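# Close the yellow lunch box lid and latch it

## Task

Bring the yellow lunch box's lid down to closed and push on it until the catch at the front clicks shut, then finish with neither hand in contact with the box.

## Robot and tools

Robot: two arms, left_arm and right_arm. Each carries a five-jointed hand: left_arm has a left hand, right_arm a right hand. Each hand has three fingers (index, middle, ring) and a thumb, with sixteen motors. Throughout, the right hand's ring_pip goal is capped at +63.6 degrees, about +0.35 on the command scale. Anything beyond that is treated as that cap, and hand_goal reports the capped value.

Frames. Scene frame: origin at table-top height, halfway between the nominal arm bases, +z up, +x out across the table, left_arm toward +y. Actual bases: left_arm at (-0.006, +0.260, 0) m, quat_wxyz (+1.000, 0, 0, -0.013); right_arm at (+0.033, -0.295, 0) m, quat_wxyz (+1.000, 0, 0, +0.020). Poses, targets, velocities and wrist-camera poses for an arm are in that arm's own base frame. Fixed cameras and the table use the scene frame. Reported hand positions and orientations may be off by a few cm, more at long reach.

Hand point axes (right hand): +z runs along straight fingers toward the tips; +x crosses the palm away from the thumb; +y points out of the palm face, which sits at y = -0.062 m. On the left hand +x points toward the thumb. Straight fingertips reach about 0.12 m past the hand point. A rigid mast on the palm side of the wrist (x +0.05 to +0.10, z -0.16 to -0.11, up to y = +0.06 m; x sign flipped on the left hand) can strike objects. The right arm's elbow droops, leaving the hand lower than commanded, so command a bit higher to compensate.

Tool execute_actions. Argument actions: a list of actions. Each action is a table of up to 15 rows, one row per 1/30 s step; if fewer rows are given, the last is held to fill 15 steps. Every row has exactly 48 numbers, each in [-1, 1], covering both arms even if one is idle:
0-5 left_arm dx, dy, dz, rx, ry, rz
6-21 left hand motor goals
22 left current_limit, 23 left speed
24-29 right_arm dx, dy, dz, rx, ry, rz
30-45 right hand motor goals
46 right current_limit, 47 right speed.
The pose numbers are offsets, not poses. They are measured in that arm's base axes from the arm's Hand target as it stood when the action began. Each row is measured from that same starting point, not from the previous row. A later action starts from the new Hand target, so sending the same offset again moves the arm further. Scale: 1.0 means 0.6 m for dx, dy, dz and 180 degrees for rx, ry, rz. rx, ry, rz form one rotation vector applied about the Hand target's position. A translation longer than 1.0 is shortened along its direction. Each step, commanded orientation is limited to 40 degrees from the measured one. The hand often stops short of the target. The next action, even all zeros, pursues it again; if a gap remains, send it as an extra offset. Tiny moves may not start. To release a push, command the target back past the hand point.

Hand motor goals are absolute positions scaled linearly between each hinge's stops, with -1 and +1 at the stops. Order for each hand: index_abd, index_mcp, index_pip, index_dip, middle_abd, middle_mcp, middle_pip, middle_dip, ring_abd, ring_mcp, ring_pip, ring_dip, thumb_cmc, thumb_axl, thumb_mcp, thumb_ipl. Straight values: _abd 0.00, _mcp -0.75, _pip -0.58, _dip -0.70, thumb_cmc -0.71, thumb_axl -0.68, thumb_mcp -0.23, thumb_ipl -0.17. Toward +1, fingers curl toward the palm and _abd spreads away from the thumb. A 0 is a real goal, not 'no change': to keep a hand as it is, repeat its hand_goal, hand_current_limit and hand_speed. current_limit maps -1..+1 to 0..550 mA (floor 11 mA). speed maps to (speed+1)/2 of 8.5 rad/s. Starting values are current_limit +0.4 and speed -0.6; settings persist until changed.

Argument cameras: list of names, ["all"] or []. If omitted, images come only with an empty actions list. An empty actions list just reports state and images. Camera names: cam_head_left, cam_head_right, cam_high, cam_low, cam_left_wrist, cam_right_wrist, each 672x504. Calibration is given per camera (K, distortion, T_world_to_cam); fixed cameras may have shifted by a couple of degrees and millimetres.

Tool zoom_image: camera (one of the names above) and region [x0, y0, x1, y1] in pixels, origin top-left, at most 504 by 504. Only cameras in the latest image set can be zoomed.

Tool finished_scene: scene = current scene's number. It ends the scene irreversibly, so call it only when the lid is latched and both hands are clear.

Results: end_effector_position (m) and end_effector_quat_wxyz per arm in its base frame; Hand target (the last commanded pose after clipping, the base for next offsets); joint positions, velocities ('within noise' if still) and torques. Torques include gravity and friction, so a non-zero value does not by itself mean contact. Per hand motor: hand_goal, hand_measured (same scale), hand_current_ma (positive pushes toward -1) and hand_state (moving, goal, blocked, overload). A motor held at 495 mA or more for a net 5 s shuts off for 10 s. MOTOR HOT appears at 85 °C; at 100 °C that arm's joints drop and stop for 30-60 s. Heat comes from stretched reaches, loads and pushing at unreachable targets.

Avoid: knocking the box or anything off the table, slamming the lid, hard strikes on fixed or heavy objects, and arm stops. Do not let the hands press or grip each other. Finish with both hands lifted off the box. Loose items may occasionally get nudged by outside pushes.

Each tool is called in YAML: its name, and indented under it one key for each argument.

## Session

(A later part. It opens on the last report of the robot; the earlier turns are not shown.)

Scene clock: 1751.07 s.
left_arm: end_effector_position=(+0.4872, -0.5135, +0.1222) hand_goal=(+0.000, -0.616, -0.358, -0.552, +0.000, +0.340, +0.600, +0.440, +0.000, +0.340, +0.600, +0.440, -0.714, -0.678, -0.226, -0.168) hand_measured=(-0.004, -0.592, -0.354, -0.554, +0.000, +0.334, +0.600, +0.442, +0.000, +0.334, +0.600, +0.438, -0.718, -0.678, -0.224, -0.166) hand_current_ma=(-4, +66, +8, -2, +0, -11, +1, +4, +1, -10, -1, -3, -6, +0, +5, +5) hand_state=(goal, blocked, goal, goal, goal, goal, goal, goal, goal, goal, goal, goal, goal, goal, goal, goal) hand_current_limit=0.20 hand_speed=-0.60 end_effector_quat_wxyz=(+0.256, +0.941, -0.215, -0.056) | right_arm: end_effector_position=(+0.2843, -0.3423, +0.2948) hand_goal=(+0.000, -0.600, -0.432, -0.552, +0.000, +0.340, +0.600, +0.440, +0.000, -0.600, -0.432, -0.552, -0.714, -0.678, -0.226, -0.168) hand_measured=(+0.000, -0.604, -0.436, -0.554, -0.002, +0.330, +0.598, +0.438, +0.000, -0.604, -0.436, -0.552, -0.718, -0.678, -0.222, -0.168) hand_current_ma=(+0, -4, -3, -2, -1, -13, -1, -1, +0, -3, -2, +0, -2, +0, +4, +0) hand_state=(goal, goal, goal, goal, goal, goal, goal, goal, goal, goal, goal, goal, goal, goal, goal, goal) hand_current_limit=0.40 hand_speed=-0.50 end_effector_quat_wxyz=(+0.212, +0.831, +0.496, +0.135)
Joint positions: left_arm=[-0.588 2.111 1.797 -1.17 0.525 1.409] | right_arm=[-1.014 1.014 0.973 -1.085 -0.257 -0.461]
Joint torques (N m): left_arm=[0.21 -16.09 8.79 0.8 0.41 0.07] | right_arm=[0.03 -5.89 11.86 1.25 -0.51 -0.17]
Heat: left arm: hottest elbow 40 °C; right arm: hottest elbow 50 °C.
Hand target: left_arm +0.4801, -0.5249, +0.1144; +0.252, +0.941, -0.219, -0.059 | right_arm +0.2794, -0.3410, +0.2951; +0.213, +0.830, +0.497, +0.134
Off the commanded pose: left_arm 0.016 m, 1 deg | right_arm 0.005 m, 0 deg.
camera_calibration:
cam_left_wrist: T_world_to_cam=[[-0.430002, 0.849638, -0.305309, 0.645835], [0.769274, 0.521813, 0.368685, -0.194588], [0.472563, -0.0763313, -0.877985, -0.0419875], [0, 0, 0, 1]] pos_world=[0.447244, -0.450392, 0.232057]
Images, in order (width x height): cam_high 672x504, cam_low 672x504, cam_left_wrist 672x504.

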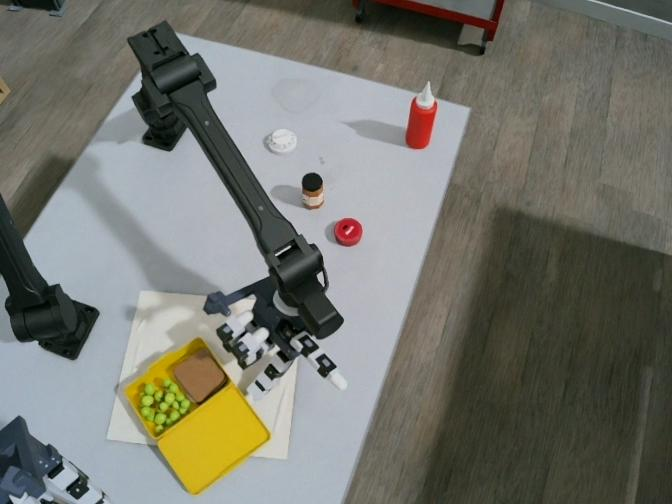

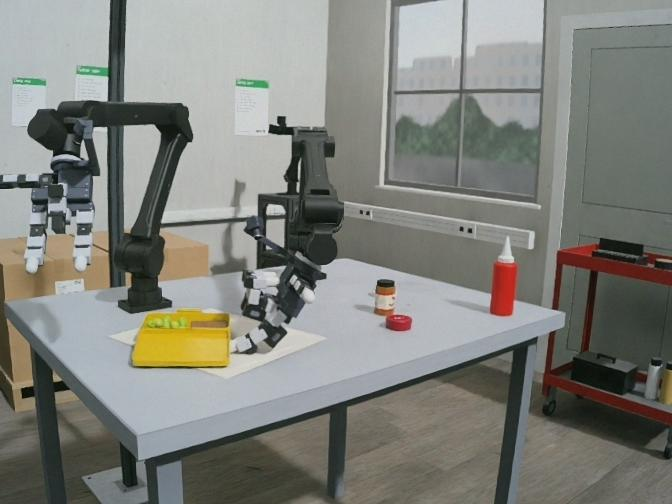

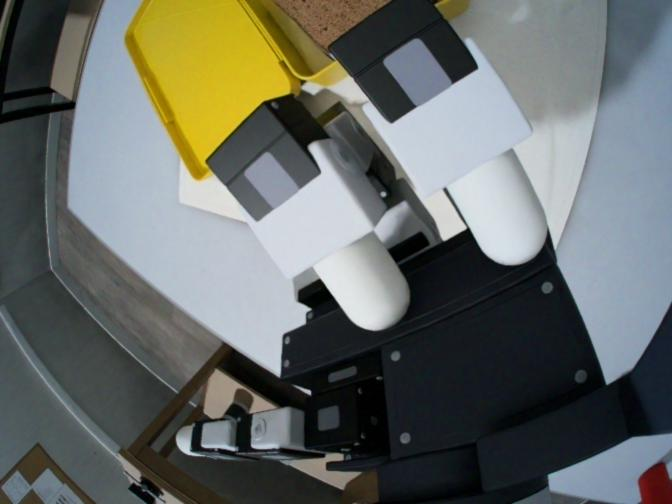

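execute_actions:
  actions:
    - [[0,0,0.05,0,0,0,0,-0.616,-0.358,-0.551,0,0.34,0.6,0.44,0,0.34,0.6,0.44,-0.714,-0.678,-0.226,-0.168,0.3,-0.6,0,0.0,0.0,0,0,0,0,-0.6,-0.431,-0.551,0,0.34,0.6,0.44,0,-0.6,-0.431,-0.551,-0.714,-0.678,-0.226,-0.168,0.4,-0.5]]
    - [[0,0,0.035,0,0,0,0,-0.616,-0.358,-0.551,0,0.34,0.6,0.44,0,0.34,0.6,0.44,-0.714,-0.678,-0.226,-0.168,0.3,-0.6,0,0.0,0.0,0,0,0,0,-0.6,-0.431,-0.551,0,0.34,0.6,0.44,0,-0.6,-0.431,-0.551,-0.714,-0.678,-0.226,-0.168,0.4,-0.5]]
  cameras: ["cam_high","cam_low","cam_left_wrist"]

zoom_image:
  camera: "cam_high"
  region: [150, 330, 310, 490]

zoom_image:
  camera: "cam_low"
  region: [180, 300, 290, 370]

Scene clock: 1759.40 s.
left_arm: end_effector_position=(+0.4734, -0.5139, +0.1281) hand_goal=(+0.000, -0.616, -0.358, -0.552, +0.000, +0.340, +0.600, +0.440, +0.000, +0.340, +0.600, +0.440, -0.714, -0.678, -0.226, -0.168) hand_measured=(-0.010, -0.614, -0.354, -0.554, +0.000, +0.334, +0.600, +0.442, +0.000, +0.334, +0.600, +0.438, -0.718, -0.678, -0.224, -0.166) hand_current_ma=(-19, +3, +8, -1, +0, -11, +1, +4, +1, -10, -1, -3, -6, +0, +5, +5) hand_state=(goal, goal, goal, goal, goal, goal, goal, goal, goal, goal, goal, goal, goal, goal, goal, goal) hand_current_limit=0.30 hand_speed=-0.60 end_effector_quat_wxyz=(+0.243, +0.943, -0.211, -0.085) | right_arm: end_effector_position=(+0.2843, -0.3423, +0.2948) hand_goal=(+0.000, -0.600, -0.432, -0.552, +0.000, +0.340, +0.600, +0.440, +0.000, -0.600, -0.432, -0.552, -0.714, -0.678, -0.226, -0.168) hand_measured=(+0.000, -0.604, -0.436, -0.554, -0.002, +0.330, +0.598, +0.438, +0.000, -0.604, -0.436, -0.552, -0.718, -0.678, -0.222, -0.168) hand_current_ma=(+0, -4, -3, -2, -1, -13, -1, -1, +0, -3, -2, +0, -2, +0, +4, +0) hand_state=(goal, goal, goal, goal, goal, goal, goal, goal, goal, goal, goal, goal, goal, goal, goal, goal) hand_current_limit=0.40 hand_speed=-0.50 end_effector_quat_wxyz=(+0.212, +0.831, +0.496, +0.135)
Joint positions: left_arm=[-0.601 2.108 1.817 -1.256 0.521 1.403] | right_arm=[-1.014 1.014 0.973 -1.085 -0.257 -0.461]
Joint torques (N m): left_arm=[1.44 -19.14 12.74 -0.54 0.59 0.13] | right_arm=[0.03 -5.89 11.89 1.25 -0.51 -0.17]
Heat: left arm: hottest elbow 40 °C; right arm: hottest elbow 50 °C.
Hand target: left_arm +0.4801, -0.5249, +0.1654; +0.252, +0.941, -0.219, -0.059 | right_arm +0.2794, -0.3410, +0.2951; +0.213, +0.830, +0.497, +0.134
Off the commanded pose: left_arm 0.040 m, 3 deg | right_arm 0.005 m, 0 deg.
camera_calibration:
cam_left_wrist: T_world_to_cam=[[-0.438143, 0.863758, -0.248905, 0.64588], [0.791913, 0.501918, 0.347782, -0.204097], [0.42533, -0.0447333, -0.903932, 0.0115732], [0, 0, 0, 1]] pos_world=[0.439692, -0.454926, 0.242206]
Images, in order (width x height): cam_high 672x504, cam_low 672x504, cam_left_wrist 672x504.

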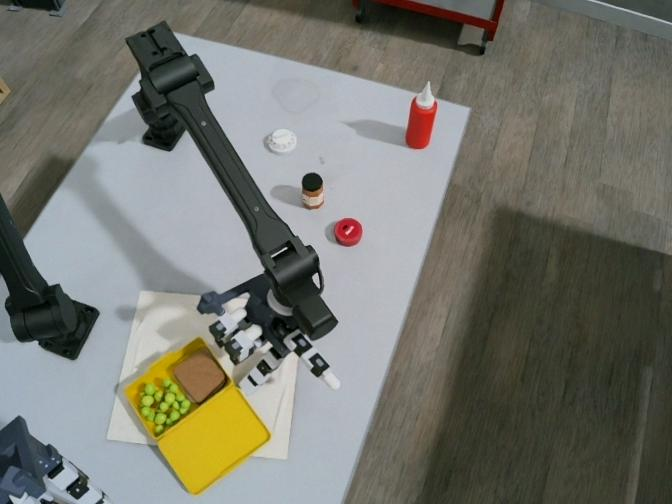

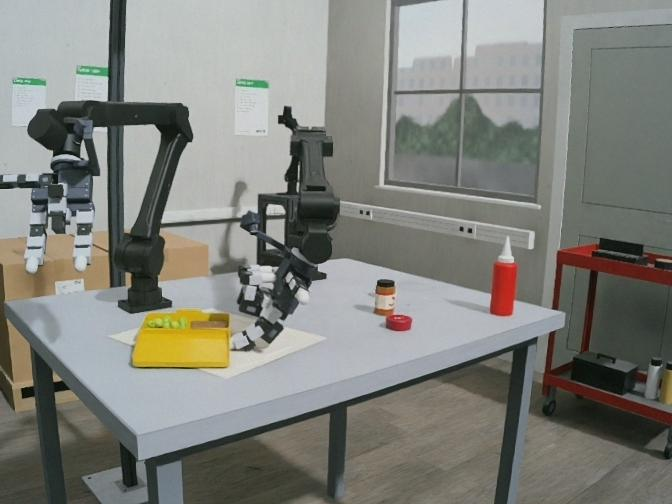

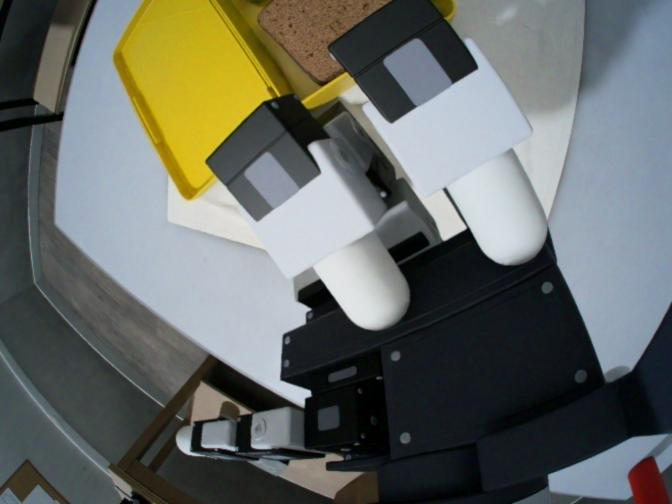

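Scaled by 3.150 from the camera's 672x504 image, which has a finer 960x720 frame.

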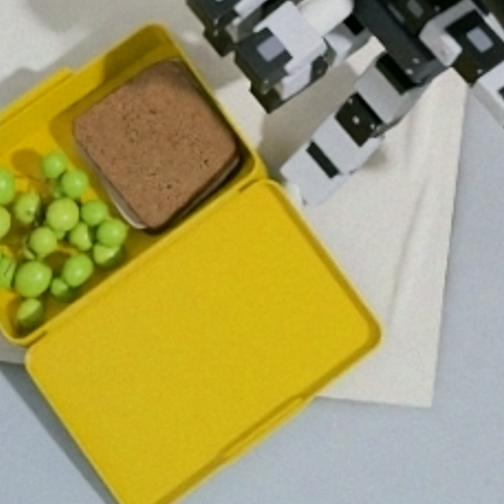

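Scaled by 4.582 from the camera's 672x504 image, which has a finer 960x720 frame.

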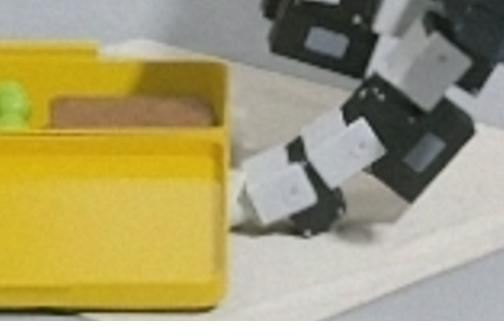

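execute_actions:
  actions:
    - [[0.025,0.053,0.0,0,0,0,0,-0.671,-0.358,-0.551,0,0.34,0.6,0.44,0,0.34,0.6,0.44,-0.714,-0.678,-0.226,-0.168,0.3,-0.6,0,0.0,0.0,0,0,0,0,-0.6,-0.431,-0.551,0,0.34,0.6,0.44,0,-0.6,-0.431,-0.551,-0.714,-0.678,-0.226,-0.168,0.4,-0.5]]
    - [[0.04,-0.018,0,0,0,0,0,-0.671,-0.358,-0.551,0,0.34,0.6,0.44,0,0.34,0.6,0.44,-0.714,-0.678,-0.226,-0.168,0.3,-0.6,0,0.0,0.0,0,0,0,0,-0.6,-0.431,-0.551,0,0.34,0.6,0.44,0,-0.6,-0.431,-0.551,-0.714,-0.678,-0.226,-0.168,0.4,-0.5]]
  cameras: ["cam_high","cam_low","cam_left_wrist"]

zoom_image:
  camera: "cam_high"
  region: [150, 330, 310, 490]

zoom_image:
  camera: "cam_low"
  region: [180, 300, 290, 370]

Scene clock: 1772.67 s.
left_arm: end_effector_position=(+0.5055, -0.5014, +0.1490) hand_goal=(+0.000, -0.672, -0.358, -0.552, +0.000, +0.340, +0.600, +0.440, +0.000, +0.340, +0.600, +0.440, -0.714, -0.678, -0.226, -0.168) hand_measured=(-0.002, -0.674, -0.358, -0.550, +0.000, +0.334, +0.600, +0.442, +0.000, +0.334, +0.600, +0.438, -0.718, -0.678, -0.224, -0.166) hand_current_ma=(-1, -4, +1, +3, +0, -11, +1, +4, +1, -10, -1, -3, -6, +0, +5, +5) hand_state=(goal, goal, goal, goal, goal, goal, goal, goal, goal, goal, goal, goal, goal, goal, goal, goal) hand_current_limit=0.30 hand_speed=-0.60 end_effector_quat_wxyz=(+0.247, +0.942, -0.214, -0.076) | right_arm: end_effector_position=(+0.2843, -0.3423, +0.2948) hand_goal=(+0.000, -0.600, -0.432, -0.552, +0.000, +0.340, +0.600, +0.440, +0.000, -0.600, -0.432, -0.552, -0.714, -0.678, -0.226, -0.168) hand_measured=(+0.000, -0.604, -0.436, -0.554, -0.002, +0.330, +0.598, +0.438, +0.000, -0.604, -0.436, -0.552, -0.718, -0.678, -0.222, -0.168) hand_current_ma=(+0, -4, -3, -2, -1, -13, -1, -1, +0, -3, -2, +0, -2, +0, +4, +0) hand_state=(goal, goal, goal, goal, goal, goal, goal, goal, goal, goal, goal, goal, goal, goal, goal, goal) hand_current_limit=0.40 hand_speed=-0.50 end_effector_quat_wxyz=(+0.212, +0.831, +0.496, +0.135)
Joint positions: left_arm=[-0.558 2.145 1.935 -1.34 0.521 1.454] | right_arm=[-1.014 1.014 0.973 -1.085 -0.257 -0.461]
Joint torques (N m): left_arm=[2.84 -16.32 13.27 -0.12 0.72 0.29] | right_arm=[0.03 -5.89 11.88 1.26 -0.5 -0.17]
Heat: left arm: hottest elbow 43 °C; right arm: hottest elbow 50 °C.
Hand target: left_arm +0.5190, -0.5041, +0.1656; +0.252, +0.941, -0.219, -0.059 | right_arm +0.2794, -0.3410, +0.2951; +0.213, +0.830, +0.497, +0.134
Off the commanded pose: left_arm 0.021 m, 2 deg | right_arm 0.005 m, 0 deg.
camera_calibration:
cam_left_wrist: T_world_to_cam=[[-0.432802, 0.861271, -0.26626, 0.652978], [0.78596, 0.505162, 0.356481, -0.239836], [0.441531, -0.0549841, -0.89556, 0.0027884], [0, 0, 0, 1]] pos_world=[0.46988, -0.441081, 0.261856]
Images, in order (width x height): cam_high 672x504, cam_low 672x504, cam_left_wrist 672x504.

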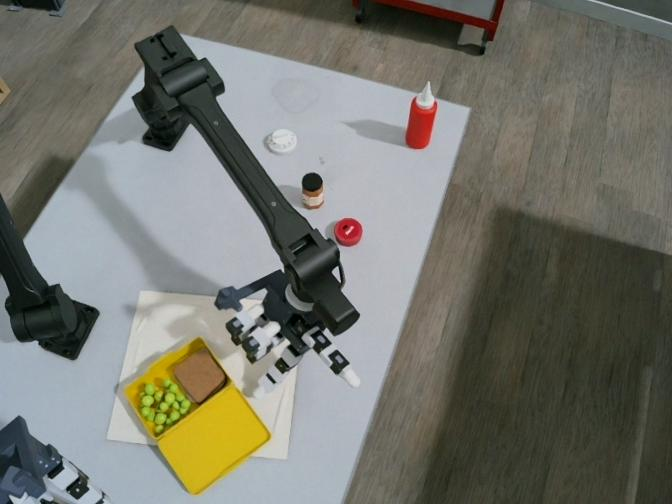

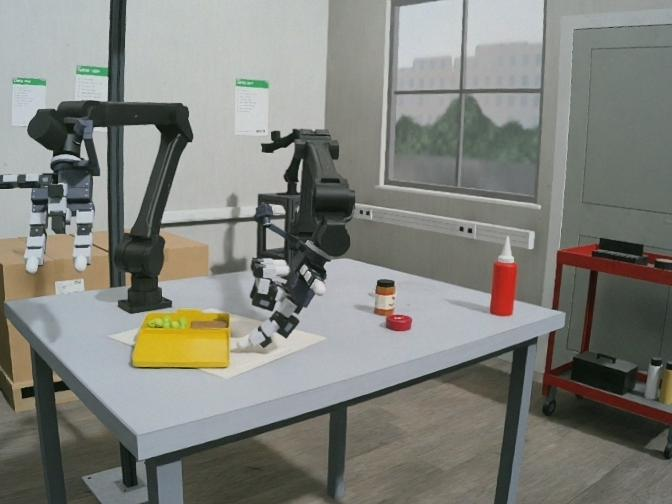

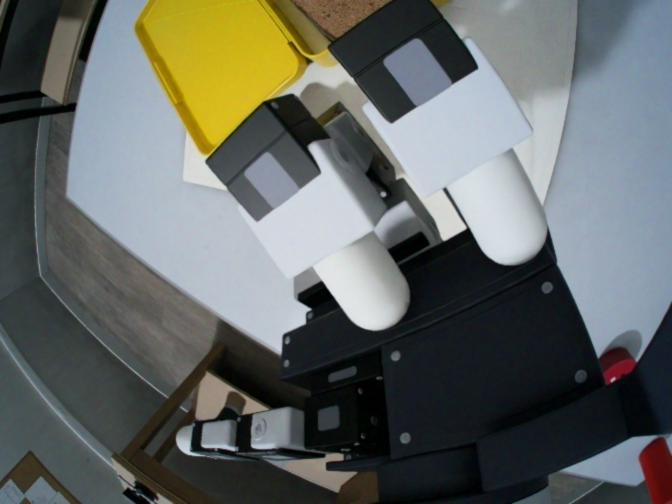

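Scaled by 3.150 from the camera's 672x504 image, which has a finer 960x720 frame.

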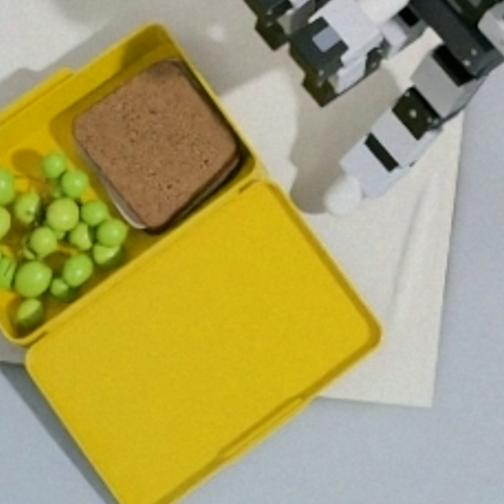

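Scaled by 4.582 from the camera's 672x504 image, which has a finer 960x720 frame.

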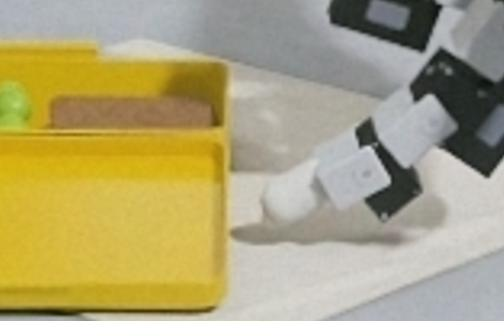

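execute_actions:
  actions:
    - [[-0.01,0.0055,-0.03,0,0,0,0,-0.671,-0.358,-0.551,0,0.34,0.6,0.44,0,0.34,0.6,0.44,-0.714,-0.678,-0.226,-0.168,0.3,-0.6,0,0.0,0.0,0,0,0,0,-0.6,-0.431,-0.551,0,0.34,0.6,0.44,0,-0.6,-0.431,-0.551,-0.714,-0.678,-0.226,-0.168,0.4,-0.5]]
    - [[0,0,-0.035,0,0,0,0,-0.671,-0.358,-0.551,0,0.34,0.6,0.44,0,0.34,0.6,0.44,-0.714,-0.678,-0.226,-0.168,0.3,-0.6,0,0.0,0.0,0,0,0,0,-0.6,-0.431,-0.551,0,0.34,0.6,0.44,0,-0.6,-0.431,-0.551,-0.714,-0.678,-0.226,-0.168,0.4,-0.5]]
  cameras: ["cam_high","cam_low"]

zoom_image:
  camera: "cam_high"
  region: [150, 330, 310, 490]

zoom_image:
  camera: "cam_low"
  region: [180, 300, 290, 370]

Scene clock: 1786.80 s.
left_arm: end_effector_position=(+0.5085, -0.5027, +0.1347) hand_goal=(+0.000, -0.672, -0.358, -0.552, +0.000, +0.340, +0.600, +0.440, +0.000, +0.340, +0.600, +0.440, -0.714, -0.678, -0.226, -0.168) hand_measured=(+0.002, -0.670, -0.354, -0.550, +0.000, +0.334, +0.600, +0.442, +0.000, +0.334, +0.600, +0.438, -0.718, -0.678, -0.224, -0.166) hand_current_ma=(+4, +4, +7, +4, +0, -11, +1, +4, +1, -10, -1, -3, -6, +0, +5, +5) hand_state=(goal, goal, goal, goal, goal, goal, goal, goal, goal, goal, goal, goal, goal, goal, goal, goal) hand_current_limit=0.30 hand_speed=-0.60 end_effector_quat_wxyz=(+0.251, +0.941, -0.218, -0.062) | right_arm: end_effector_position=(+0.2843, -0.3423, +0.2948) hand_goal=(+0.000, -0.600, -0.432, -0.552, +0.000, +0.340, +0.600, +0.440, +0.000, -0.600, -0.432, -0.552, -0.714, -0.678, -0.226, -0.168) hand_measured=(+0.000, -0.604, -0.436, -0.554, -0.002, +0.330, +0.598, +0.438, +0.000, -0.604, -0.436, -0.552, -0.718, -0.678, -0.222, -0.168) hand_current_ma=(+0, -4, -3, -2, -1, -13, -1, -1, +0, -3, -2, +0, -2, +0, +4, +0) hand_state=(goal, goal, goal, goal, goal, goal, goal, goal, goal, goal, goal, goal, goal, goal, goal, goal) hand_current_limit=0.40 hand_speed=-0.50 end_effector_quat_wxyz=(+0.212, +0.831, +0.496, +0.135)
Joint positions: left_arm=[-0.557 2.15 1.902 -1.273 0.521 1.457] | right_arm=[-1.014 1.014 0.973 -1.085 -0.257 -0.461]
Joint torques (N m): left_arm=[2.67 -16.67 8.24 1.1 0.71 0.26] | right_arm=[-0.03 -5.95 11.88 1.25 -0.5 -0.17]
Motor temperatures (°C): left_arm=[23 34 45 22 25 23] | right_arm=[23 27 50 27 24 22]
Heat: left arm: hottest elbow 45 °C; right arm: hottest elbow 50 °C.
Hand target: left_arm +0.5130, -0.5008, +0.1266; +0.252, +0.941, -0.219, -0.059 | right_arm +0.2794, -0.3410, +0.2951; +0.213, +0.830, +0.497, +0.134
Off the commanded pose: left_arm 0.009 m, 0 deg | right_arm 0.005 m, 0 deg.
Images, in order (width x height): cam_high 672x504, cam_low 672x504.

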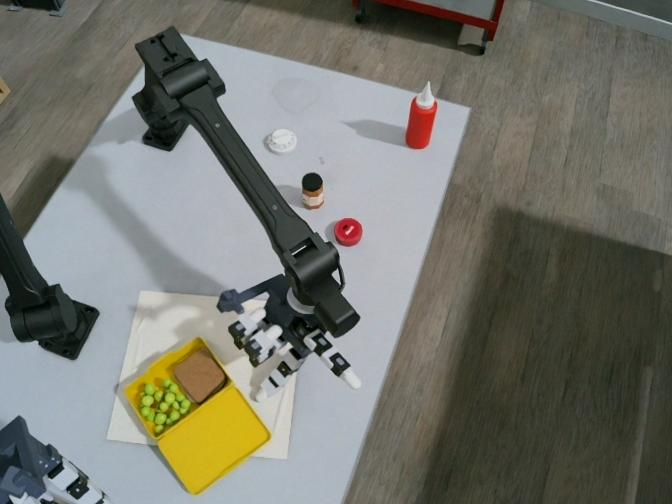

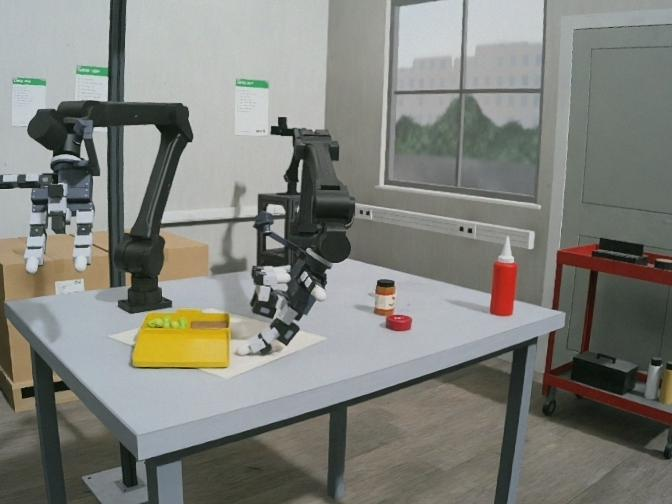

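Scaled by 3.150 from the camera's 672x504 image, which has a finer 960x720 frame.

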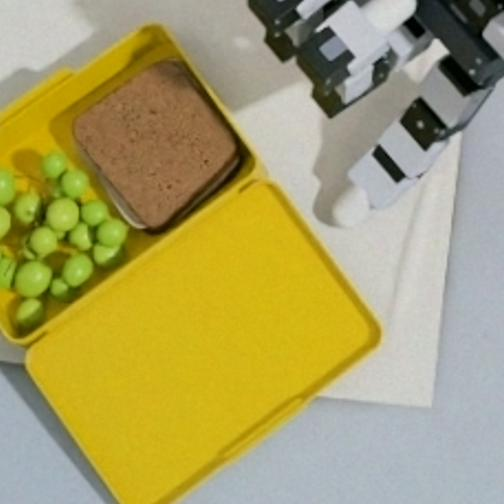

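Scaled by 4.582 from the camera's 672x504 image, which has a finer 960x720 frame.

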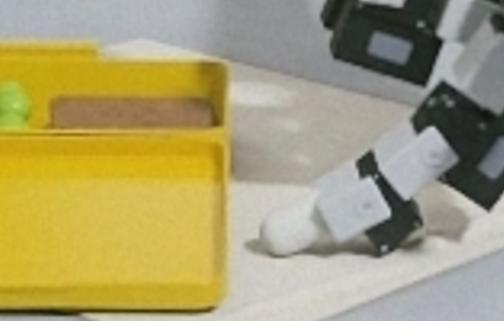

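execute_actions:
  actions:
    - [[-0.019,0.0103,-0.006,0,0,0,0,-0.671,-0.358,-0.551,0,0.34,0.6,0.44,0,0.34,0.6,0.44,-0.714,-0.678,-0.226,-0.168,0.3,-0.6,0,0.0,0.0,0,0,0,0,-0.6,-0.431,-0.551,0,0.34,0.6,0.44,0,-0.6,-0.431,-0.551,-0.714,-0.678,-0.226,-0.168,0.4,-0.5]]
    - [[-0.018,-0.034,0,0,0,0,0,-0.671,-0.358,-0.551,0,0.34,0.6,0.44,0,0.34,0.6,0.44,-0.714,-0.678,-0.226,-0.168,0.3,-0.6,0,0.0,0.0,0,0,0,0,-0.6,-0.431,-0.551,0,0.34,0.6,0.44,0,-0.6,-0.431,-0.551,-0.714,-0.678,-0.226,-0.168,0.4,-0.5]]
  cameras: ["cam_high","cam_low"]

zoom_image:
  camera: "cam_high"
  region: [150, 330, 310, 490]

zoom_image:
  camera: "cam_low"
  region: [180, 300, 290, 370]

Scene clock: 1813.40 s.
left_arm: end_effector_position=(+0.4995, -0.5084, +0.1264) hand_goal=(+0.000, -0.672, -0.358, -0.552, +0.000, +0.340, +0.600, +0.440, +0.000, +0.340, +0.600, +0.440, -0.714, -0.678, -0.226, -0.168) hand_measured=(-0.006, -0.640, -0.336, -0.542, +0.000, +0.334, +0.600, +0.442, +0.000, +0.334, +0.600, +0.438, -0.718, -0.678, -0.224, -0.166) hand_current_ma=(-8, +98, +52, +18, +0, -11, +1, +4, +1, -10, -1, -3, -6, +0, +5, +5) hand_state=(goal, blocked, blocked, goal, goal, goal, goal, goal, goal, goal, goal, goal, goal, goal, goal, goal) hand_current_limit=0.30 hand_speed=-0.60 end_effector_quat_wxyz=(+0.256, +0.940, -0.217, -0.057) | right_arm: end_effector_position=(+0.2843, -0.3423, +0.2948) hand_goal=(+0.000, -0.600, -0.432, -0.552, +0.000, +0.340, +0.600, +0.440, +0.000, -0.600, -0.432, -0.552, -0.714, -0.678, -0.226, -0.168) hand_measured=(+0.000, -0.604, -0.436, -0.554, -0.002, +0.330, +0.598, +0.438, +0.000, -0.604, -0.436, -0.552, -0.718, -0.678, -0.222, -0.168) hand_current_ma=(+0, -4, -3, -2, -1, -13, -1, -1, +0, -3, -2, +0, -2, +0, +4, +0) hand_state=(goal, goal, goal, goal, goal, goal, goal, goal, goal, goal, goal, goal, goal, goal, goal, goal) hand_current_limit=0.40 hand_speed=-0.50 end_effector_quat_wxyz=(+0.212, +0.831, +0.496, +0.135)
Joint positions: left_arm=[-0.571 2.133 1.847 -1.211 0.526 1.433] | right_arm=[-1.014 1.014 0.973 -1.085 -0.257 -0.461]
Joint torques (N m): left_arm=[0.67 -17.67 7.27 0.8 0.43 0.1] | right_arm=[-0.03 -5.89 11.86 1.25 -0.51 -0.17]
Heat: left arm: hottest elbow 42 °C; right arm: hottest elbow 50 °C.
Hand target: left_arm +0.4907, -0.5150, +0.1228; +0.252, +0.941, -0.219, -0.059 | right_arm +0.2794, -0.3410, +0.2951; +0.213, +0.830, +0.497, +0.134
Off the commanded pose: left_arm 0.011 m, 1 deg | right_arm 0.005 m, 0 deg.
Images, in order (width x height): cam_high 672x504, cam_low 672x504.

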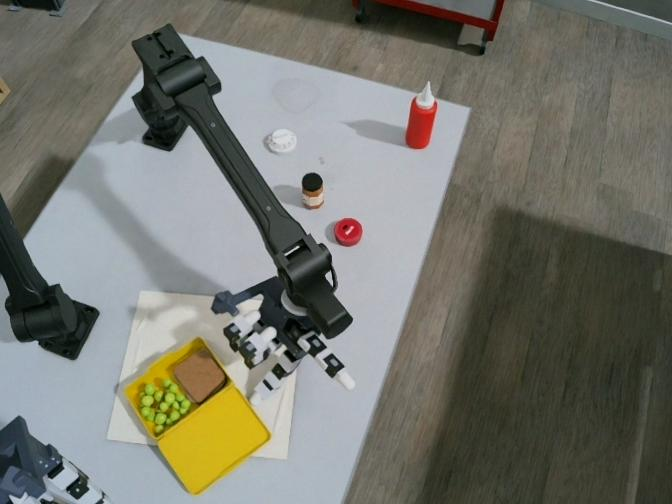

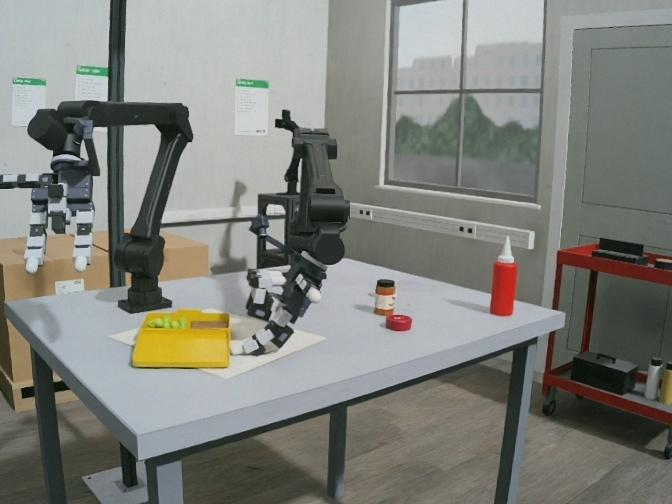

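Scaled by 3.150 from the camera's 672x504 image, which has a finer 960x720 frame.

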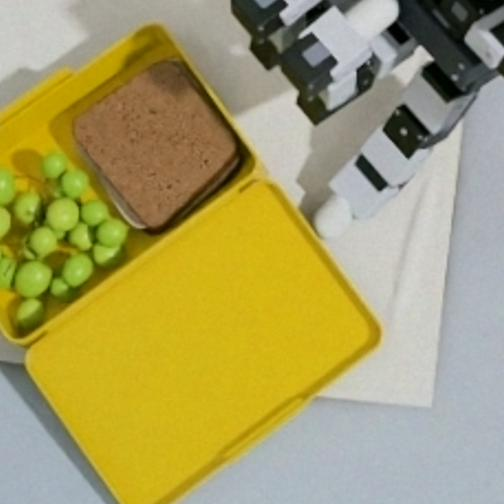

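Scaled by 4.582 from the camera's 672x504 image, which has a finer 960x720 frame.

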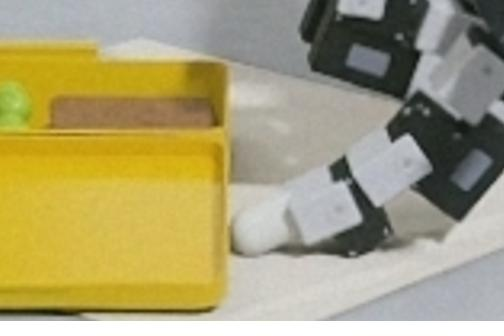

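execute_actions:
  actions:
    - [[-0.024,0.013,0.004,0,0,0,0,-0.65,-0.35,-0.551,0,0.34,0.6,0.44,0,0.34,0.6,0.44,-0.714,-0.678,-0.226,-0.168,0.3,-0.6,0,0.0,0.0,0,0,0,0,-0.6,-0.431,-0.551,0,0.34,0.6,0.44,0,-0.6,-0.431,-0.551,-0.714,-0.678,-0.226,-0.168,0.4,-0.5]]
    - [[-0.024,-0.044,0,0,0,0,0,-0.65,-0.35,-0.551,0,0.34,0.6,0.44,0,0.34,0.6,0.44,-0.714,-0.678,-0.226,-0.168,0.3,-0.6,0,0.0,0.0,0,0,0,0,-0.6,-0.431,-0.551,0,0.34,0.6,0.44,0,-0.6,-0.431,-0.551,-0.714,-0.678,-0.226,-0.168,0.4,-0.5]]
  cameras: ["cam_high","cam_low"]

zoom_image:
  camera: "cam_high"
  region: [150, 330, 310, 490]

zoom_image:
  camera: "cam_low"
  region: [180, 300, 290, 370]

Scene clock: 1821.53 s.
left_arm: end_effector_position=(+0.4710, -0.5257, +0.1262) hand_goal=(+0.000, -0.650, -0.350, -0.552, +0.000, +0.340, +0.600, +0.440, +0.000, +0.340, +0.600, +0.440, -0.714, -0.678, -0.226, -0.168) hand_measured=(-0.004, -0.636, -0.338, -0.546, +0.000, +0.334, +0.600, +0.442, +0.000, +0.334, +0.600, +0.438, -0.718, -0.678, -0.224, -0.166) hand_current_ma=(-6, +33, +27, +11, +0, -11, +1, +4, +1, -10, -1, -3, -6, +0, +5, +5) hand_state=(goal, goal, goal, goal, goal, goal, goal, goal, goal, goal, goal, goal, goal, goal, goal, goal) hand_current_limit=0.30 hand_speed=-0.60 end_effector_quat_wxyz=(+0.253, +0.941, -0.215, -0.058) | right_arm: end_effector_position=(+0.2843, -0.3423, +0.2948) hand_goal=(+0.000, -0.600, -0.432, -0.552, +0.000, +0.340, +0.600, +0.440, +0.000, -0.600, -0.432, -0.552, -0.714, -0.678, -0.226, -0.168) hand_measured=(+0.000, -0.604, -0.436, -0.554, -0.002, +0.330, +0.598, +0.438, +0.000, -0.604, -0.436, -0.552, -0.718, -0.678, -0.222, -0.168) hand_current_ma=(+0, -4, -3, -2, -1, -13, -1, -1, +0, -3, -2, +0, -2, +0, +4, +0) hand_state=(goal, goal, goal, goal, goal, goal, goal, goal, goal, goal, goal, goal, goal, goal, goal, goal) hand_current_limit=0.40 hand_speed=-0.50 end_effector_quat_wxyz=(+0.212, +0.831, +0.496, +0.135)
Joint positions: left_arm=[-0.619 2.091 1.777 -1.161 0.518 1.376] | right_arm=[-1.014 1.014 0.973 -1.085 -0.257 -0.461]
Joint torques (N m): left_arm=[0.67 -17.26 7.68 0.9 0.59 0.11] | right_arm=[-0.03 -5.95 11.88 1.26 -0.51 -0.17]
Heat: left arm: hottest elbow 41 °C; right arm: hottest elbow 50 °C.
Hand target: left_arm +0.4621, -0.5335, +0.1253; +0.252, +0.941, -0.219, -0.059 | right_arm +0.2794, -0.3410, +0.2951; +0.213, +0.830, +0.497, +0.134
Off the commanded pose: left_arm 0.012 m, 0 deg | right_arm 0.005 m, 0 deg.
Images, in order (width x height): cam_high 672x504, cam_low 672x504.

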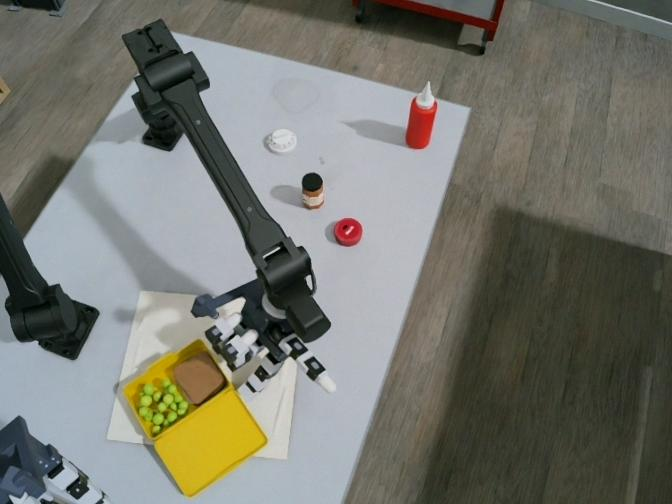

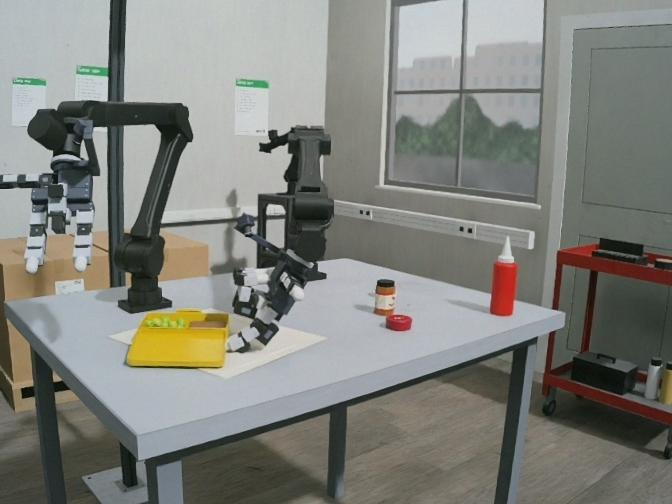

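Scaled by 3.150 from the camera's 672x504 image, which has a finer 960x720 frame.

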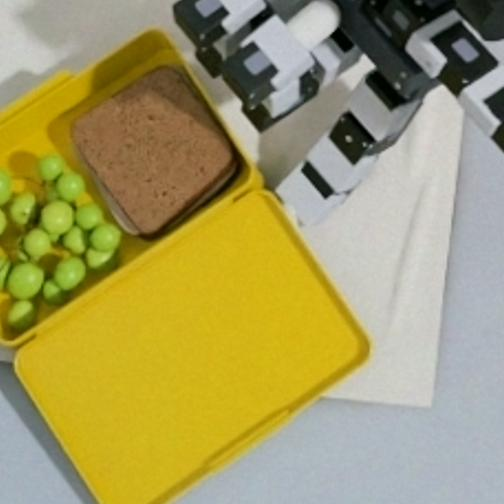

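Scaled by 4.582 from the camera's 672x504 image, which has a finer 960x720 frame.

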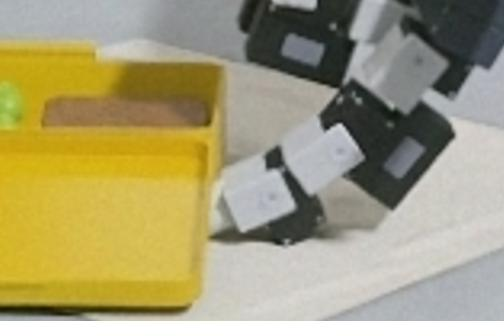

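execute_actions:
  actions:
    - [[0,0,0,0,0,0,0,-0.5,-0.35,-0.551,0,0.34,0.6,0.44,0,0.34,0.6,0.44,-0.714,-0.678,-0.226,-0.168,0.6,-0.8,0,0.0,0.0,0,0,0,0,-0.6,-0.431,-0.551,0,0.34,0.6,0.44,0,-0.6,-0.431,-0.551,-0.714,-0.678,-0.226,-0.168,0.4,-0.5]]
    - [[0,0,0,0,0,0,0,-0.4,-0.35,-0.551,0,0.34,0.6,0.44,0,0.34,0.6,0.44,-0.714,-0.678,-0.226,-0.168,0.6,-0.8,0,0.0,0.0,0,0,0,0,-0.6,-0.431,-0.551,0,0.34,0.6,0.44,0,-0.6,-0.431,-0.551,-0.714,-0.678,-0.226,-0.168,0.4,-0.5]]
  cameras: ["cam_high","cam_low"]

zoom_image:
  camera: "cam_high"
  region: [150, 330, 310, 490]

zoom_image:
  camera: "cam_low"
  region: [110, 280, 290, 380]

Scene clock: 1830.03 s.
left_arm: end_effector_position=(+0.4678, -0.5252, +0.1203) hand_goal=(+0.000, -0.400, -0.350, -0.552, +0.000, +0.340, +0.600, +0.440, +0.000, +0.340, +0.600, +0.440, -0.714, -0.678, -0.226, -0.168) hand_measured=(-0.006, -0.460, -0.362, -0.554, +0.000, +0.334, +0.600, +0.442, +0.000, +0.334, +0.600, +0.438, -0.718, -0.678, -0.224, -0.166) hand_current_ma=(-8, -212, -27, -4, +0, -11, +1, +4, +1, -10, -1, -3, -6, +0, +5, +5) hand_state=(goal, blocked, goal, goal, goal, goal, goal, goal, goal, goal, goal, goal, goal, goal, goal, goal) hand_current_limit=0.60 hand_speed=-0.80 end_effector_quat_wxyz=(+0.247, +0.944, -0.211, -0.063) | right_arm: end_effector_position=(+0.2843, -0.3423, +0.2948) hand_goal=(+0.000, -0.600, -0.432, -0.552, +0.000, +0.340, +0.600, +0.440, +0.000, -0.600, -0.432, -0.552, -0.714, -0.678, -0.226, -0.168) hand_measured=(+0.000, -0.604, -0.436, -0.554, -0.002, +0.330, +0.598, +0.438, +0.000, -0.604, -0.436, -0.552, -0.718, -0.678, -0.222, -0.168) hand_current_ma=(+0, -4, -3, -2, -1, -13, -1, -1, +0, -3, -2, +0, -2, +0, +4, +0) hand_state=(goal, goal, goal, goal, goal, goal, goal, goal, goal, goal, goal, goal, goal, goal, goal, goal) hand_current_limit=0.40 hand_speed=-0.50 end_effector_quat_wxyz=(+0.212, +0.831, +0.496, +0.135)
Joint positions: left_arm=[-0.623 2.091 1.766 -1.161 0.509 1.365] | right_arm=[-1.014 1.014 0.973 -1.085 -0.257 -0.461]
Joint torques (N m): left_arm=[0.97 -17.14 8.49 0.88 0.98 0.19] | right_arm=[0.03 -5.89 11.88 1.24 -0.51 -0.17]
Heat: left arm: hottest elbow 41 °C; right arm: hottest elbow 50 °C.
Hand target: left_arm +0.4621, -0.5334, +0.1252; +0.252, +0.941, -0.219, -0.059 | right_arm +0.2794, -0.3410, +0.2951; +0.213, +0.830, +0.497, +0.134
Off the commanded pose: left_arm 0.011 m, 1 deg | right_arm 0.005 m, 0 deg.
Images, in order (width x height): cam_high 672x504, cam_low 672x504.

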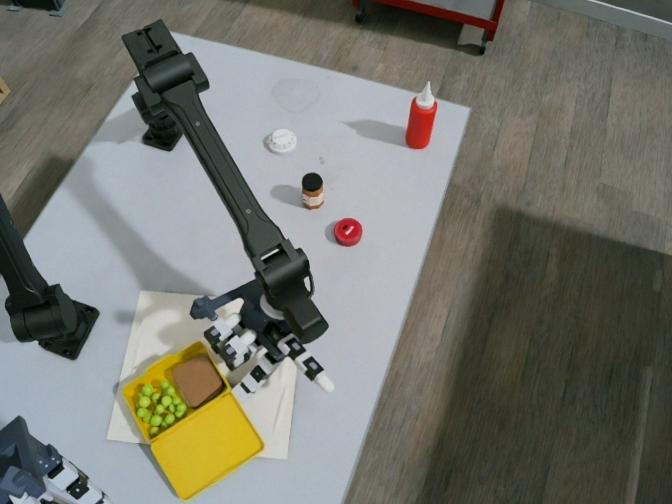

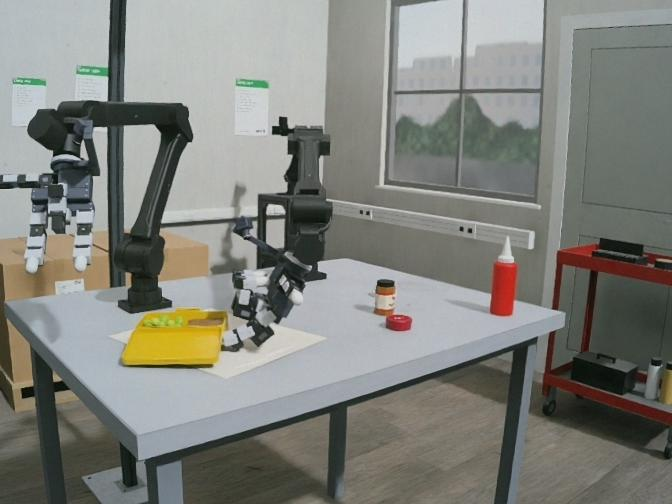

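Scaled by 3.150 from the camera's 672x504 image, which has a finer 960x720 frame.

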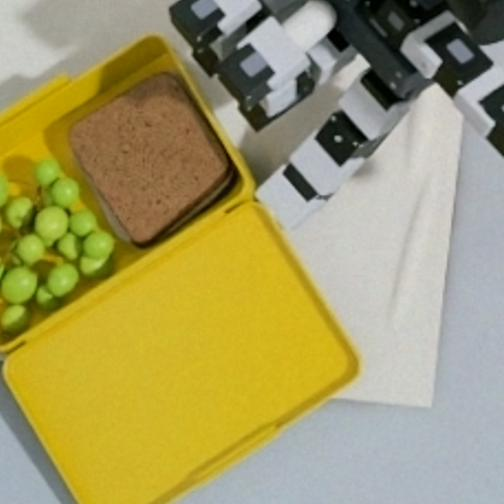

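Scaled by 2.800 from the camera's 672x504 image, which has a finer 960x720 frame.

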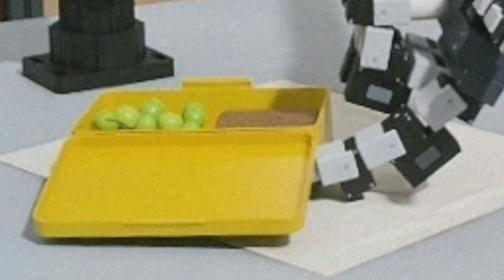

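execute_actions:
  actions:
    - [[0.01,0,0.03,0,0,0,0,-0.3,-0.35,-0.551,0,0.34,0.6,0.44,0,0.34,0.6,0.44,-0.714,-0.678,-0.226,-0.168,0.7,-0.8,0,0.0,0.0,0,0,0,0,-0.6,-0.431,-0.551,0,0.34,0.6,0.44,0,-0.6,-0.431,-0.551,-0.714,-0.678,-0.226,-0.168,0.4,-0.5]]
    - [[0.01,0,0.03,0,0,0,0,-0.2,-0.35,-0.551,0,0.34,0.6,0.44,0,0.34,0.6,0.44,-0.714,-0.678,-0.226,-0.168,0.7,-0.8,0,0.0,0.0,0,0,0,0,-0.6,-0.431,-0.551,0,0.34,0.6,0.44,0,-0.6,-0.431,-0.551,-0.714,-0.678,-0.226,-0.168,0.4,-0.5]]
  cameras: ["cam_high","cam_low"]

zoom_image:
  camera: "cam_high"
  region: [130, 330, 290, 490]

zoom_image:
  camera: "cam_low"
  region: [110, 280, 290, 380]

Scene clock: 1838.23 s.
left_arm: end_effector_position=(+0.4619, -0.5210, +0.1266) hand_goal=(+0.000, -0.200, -0.350, -0.552, +0.000, +0.340, +0.600, +0.440, +0.000, +0.340, +0.600, +0.440, -0.714, -0.678, -0.226, -0.168) hand_measured=(+0.002, -0.292, -0.376, -0.566, +0.000, +0.334, +0.600, +0.442, +0.000, +0.334, +0.600, +0.438, -0.718, -0.678, -0.224, -0.166) hand_current_ma=(+2, -360, -70, -31, +0, -11, +1, +4, +1, -10, -1, -3, -6, +0, +5, +5) hand_state=(goal, blocked, blocked, goal, goal, goal, goal, goal, goal, goal, goal, goal, goal, goal, goal, goal) hand_current_limit=0.70 hand_speed=-0.80 end_effector_quat_wxyz=(+0.236, +0.946, -0.205, -0.087) | right_arm: end_effector_position=(+0.2843, -0.3423, +0.2948) hand_goal=(+0.000, -0.600, -0.432, -0.552, +0.000, +0.340, +0.600, +0.440, +0.000, -0.600, -0.432, -0.552, -0.714, -0.678, -0.226, -0.168) hand_measured=(+0.000, -0.604, -0.436, -0.554, -0.002, +0.330, +0.598, +0.438, +0.000, -0.604, -0.436, -0.552, -0.718, -0.678, -0.222, -0.168) hand_current_ma=(+0, -4, -3, -2, -1, -13, -1, -1, +0, -3, -2, +0, -2, +0, +4, +0) hand_state=(goal, goal, goal, goal, goal, goal, goal, goal, goal, goal, goal, goal, goal, goal, goal, goal) hand_current_limit=0.40 hand_speed=-0.50 end_effector_quat_wxyz=(+0.212, +0.831, +0.496, +0.135)
Joint positions: left_arm=[-0.623 2.091 1.791 -1.24 0.509 1.367] | right_arm=[-1.014 1.014 0.973 -1.085 -0.257 -0.461]
Joint torques (N m): left_arm=[1.96 -17.67 13.9 -0.06 1.04 0.31] | right_arm=[0.03 -5.89 11.88 1.25 -0.5 -0.17]
Heat: left arm: hottest elbow 41 °C; right arm: hottest elbow 50 °C.
Hand target: left_arm +0.4741, -0.5334, +0.1613; +0.252, +0.941, -0.219, -0.059 | right_arm +0.2794, -0.3410, +0.2951; +0.213, +0.830, +0.497, +0.134
Off the commanded pose: left_arm 0.039 m, 4 deg | right_arm 0.005 m, 0 deg.
Images, in order (width x height): cam_high 672x504, cam_low 672x504.

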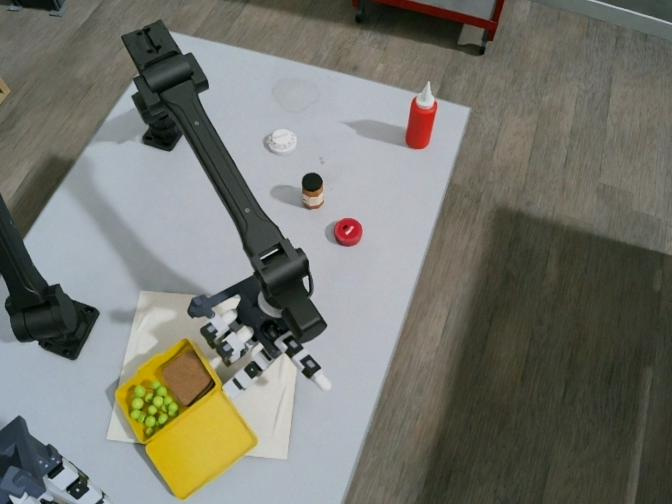

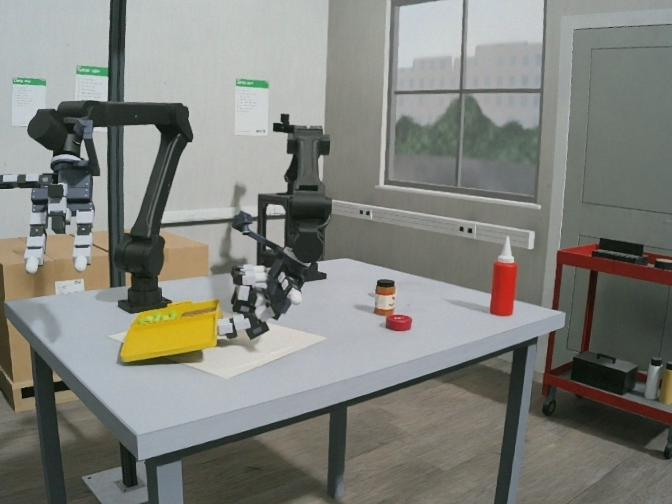

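Scaled by 3.150 from the camera's 672x504 image, which has a finer 960x720 frame.

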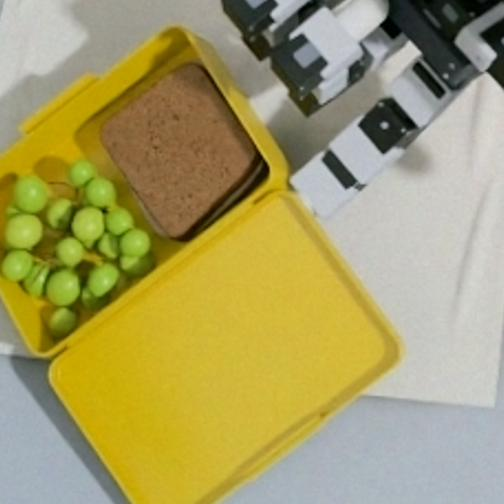

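Scaled by 2.800 from the camera's 672x504 image, which has a finer 960x720 frame.

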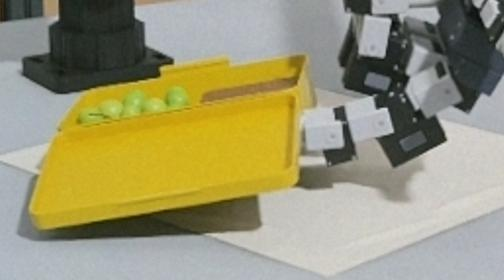

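execute_actions:
  actions:
    - [[0.045,-0.023,0,0,0,0,0,-0.2,-0.35,-0.551,0,0.34,0.6,0.44,0,0.34,0.6,0.44,-0.714,-0.678,-0.226,-0.168,0.7,-0.8,0,0.0,0.0,0,0,0,0,-0.6,-0.431,-0.551,0,0.34,0.6,0.44,0,-0.6,-0.431,-0.551,-0.714,-0.678,-0.226,-0.168,0.4,-0.5]]
    - [[0.035,-0.018,0,0,0,0,0,-0.2,-0.35,-0.551,0,0.34,0.6,0.44,0,0.34,0.6,0.44,-0.714,-0.678,-0.226,-0.168,0.7,-0.8,0,0.0,0.0,0,0,0,0,-0.6,-0.431,-0.551,0,0.34,0.6,0.44,0,-0.6,-0.431,-0.551,-0.714,-0.678,-0.226,-0.168,0.4,-0.5]]
  cameras: ["cam_high","cam_low"]

zoom_image:
  camera: "cam_high"
  region: [110, 330, 290, 504]

zoom_image:
  camera: "cam_low"
  region: [110, 280, 290, 380]

Scene clock: 1872.87 s.
left_arm: end_effector_position=(+0.5056, -0.5522, +0.1319) hand_goal=(+0.000, -0.200, -0.350, -0.552, +0.000, +0.340, +0.600, +0.440, +0.000, +0.340, +0.600, +0.440, -0.714, -0.678, -0.226, -0.168) hand_measured=(+0.004, -0.284, -0.376, -0.566, +0.000, +0.334, +0.600, +0.442, +0.000, +0.334, +0.600, +0.438, -0.718, -0.678, -0.224, -0.166) hand_current_ma=(+6, -316, -70, -31, +0, -11, +1, +4, +1, -10, -1, -3, -6, +0, +5, +5) hand_state=(goal, blocked, blocked, goal, goal, goal, goal, goal, goal, goal, goal, goal, goal, goal, goal, goal) hand_current_limit=0.70 hand_speed=-0.80 end_effector_quat_wxyz=(+0.237, +0.944, -0.211, -0.085) | right_arm: end_effector_position=(+0.2843, -0.3423, +0.2948) hand_goal=(+0.000, -0.600, -0.432, -0.552, +0.000, +0.340, +0.600, +0.440, +0.000, -0.600, -0.432, -0.552, -0.714, -0.678, -0.226, -0.168) hand_measured=(+0.000, -0.604, -0.436, -0.554, -0.002, +0.330, +0.598, +0.438, +0.000, -0.604, -0.436, -0.552, -0.718, -0.678, -0.222, -0.168) hand_current_ma=(+0, -4, -3, -2, -1, -13, -1, -1, +0, -3, -2, +0, -2, +0, +4, +0) hand_state=(goal, goal, goal, goal, goal, goal, goal, goal, goal, goal, goal, goal, goal, goal, goal, goal) hand_current_limit=0.40 hand_speed=-0.50 end_effector_quat_wxyz=(+0.212, +0.831, +0.496, +0.135)
Joint positions: left_arm=[-0.622 2.247 2.075 -1.365 0.508 1.38] | right_arm=[-1.014 1.014 0.973 -1.085 -0.257 -0.461]
Joint torques (N m): left_arm=[3.14 -18.84 14.37 0.03 1.08 0.29] | right_arm=[0.03 -5.89 11.88 1.25 -0.51 -0.17]
Heat: left arm: hottest elbow 42 °C; right arm: hottest elbow 49 °C.
Hand target: left_arm +0.5220, -0.5582, +0.1613; +0.252, +0.941, -0.219, -0.059 | right_arm +0.2794, -0.3410, +0.2951; +0.213, +0.830, +0.497, +0.134
Off the commanded pose: left_arm 0.034 m, 4 deg | right_arm 0.005 m, 0 deg.
Images, in order (width x height): cam_high 672x504, cam_low 672x504.

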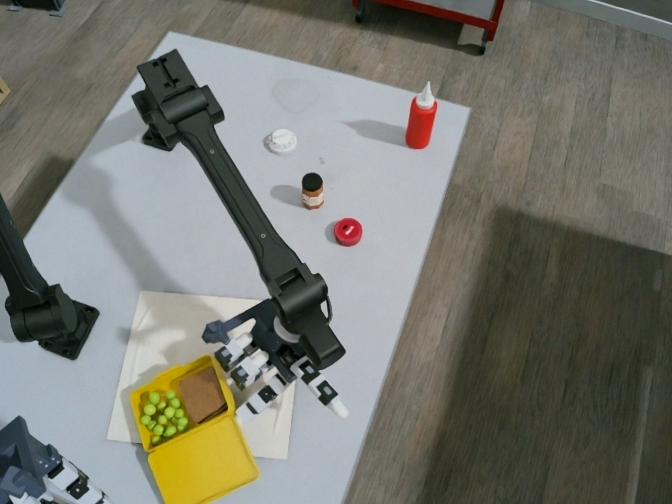

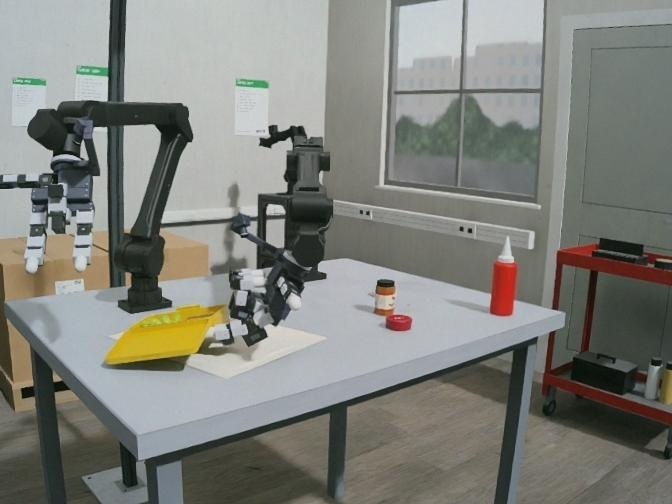

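Scaled by 2.800 from the camera's 672x504 image, which has a finer 960x720 frame.

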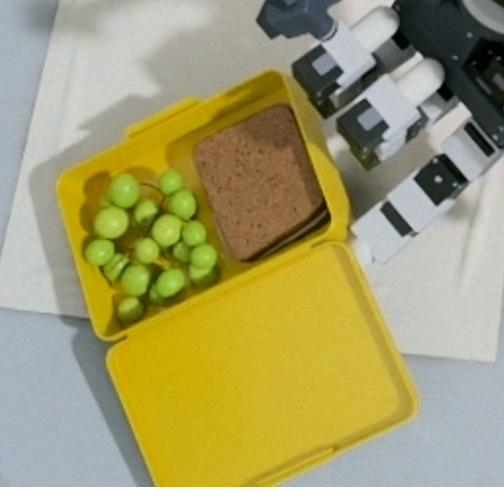

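Scaled by 2.800 from the camera's 672x504 image, which has a finer 960x720 frame.

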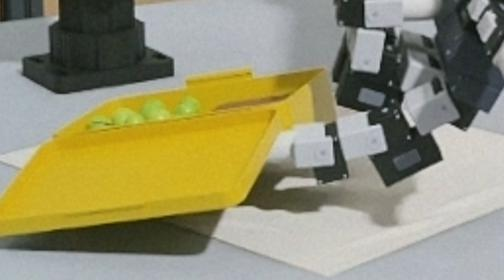

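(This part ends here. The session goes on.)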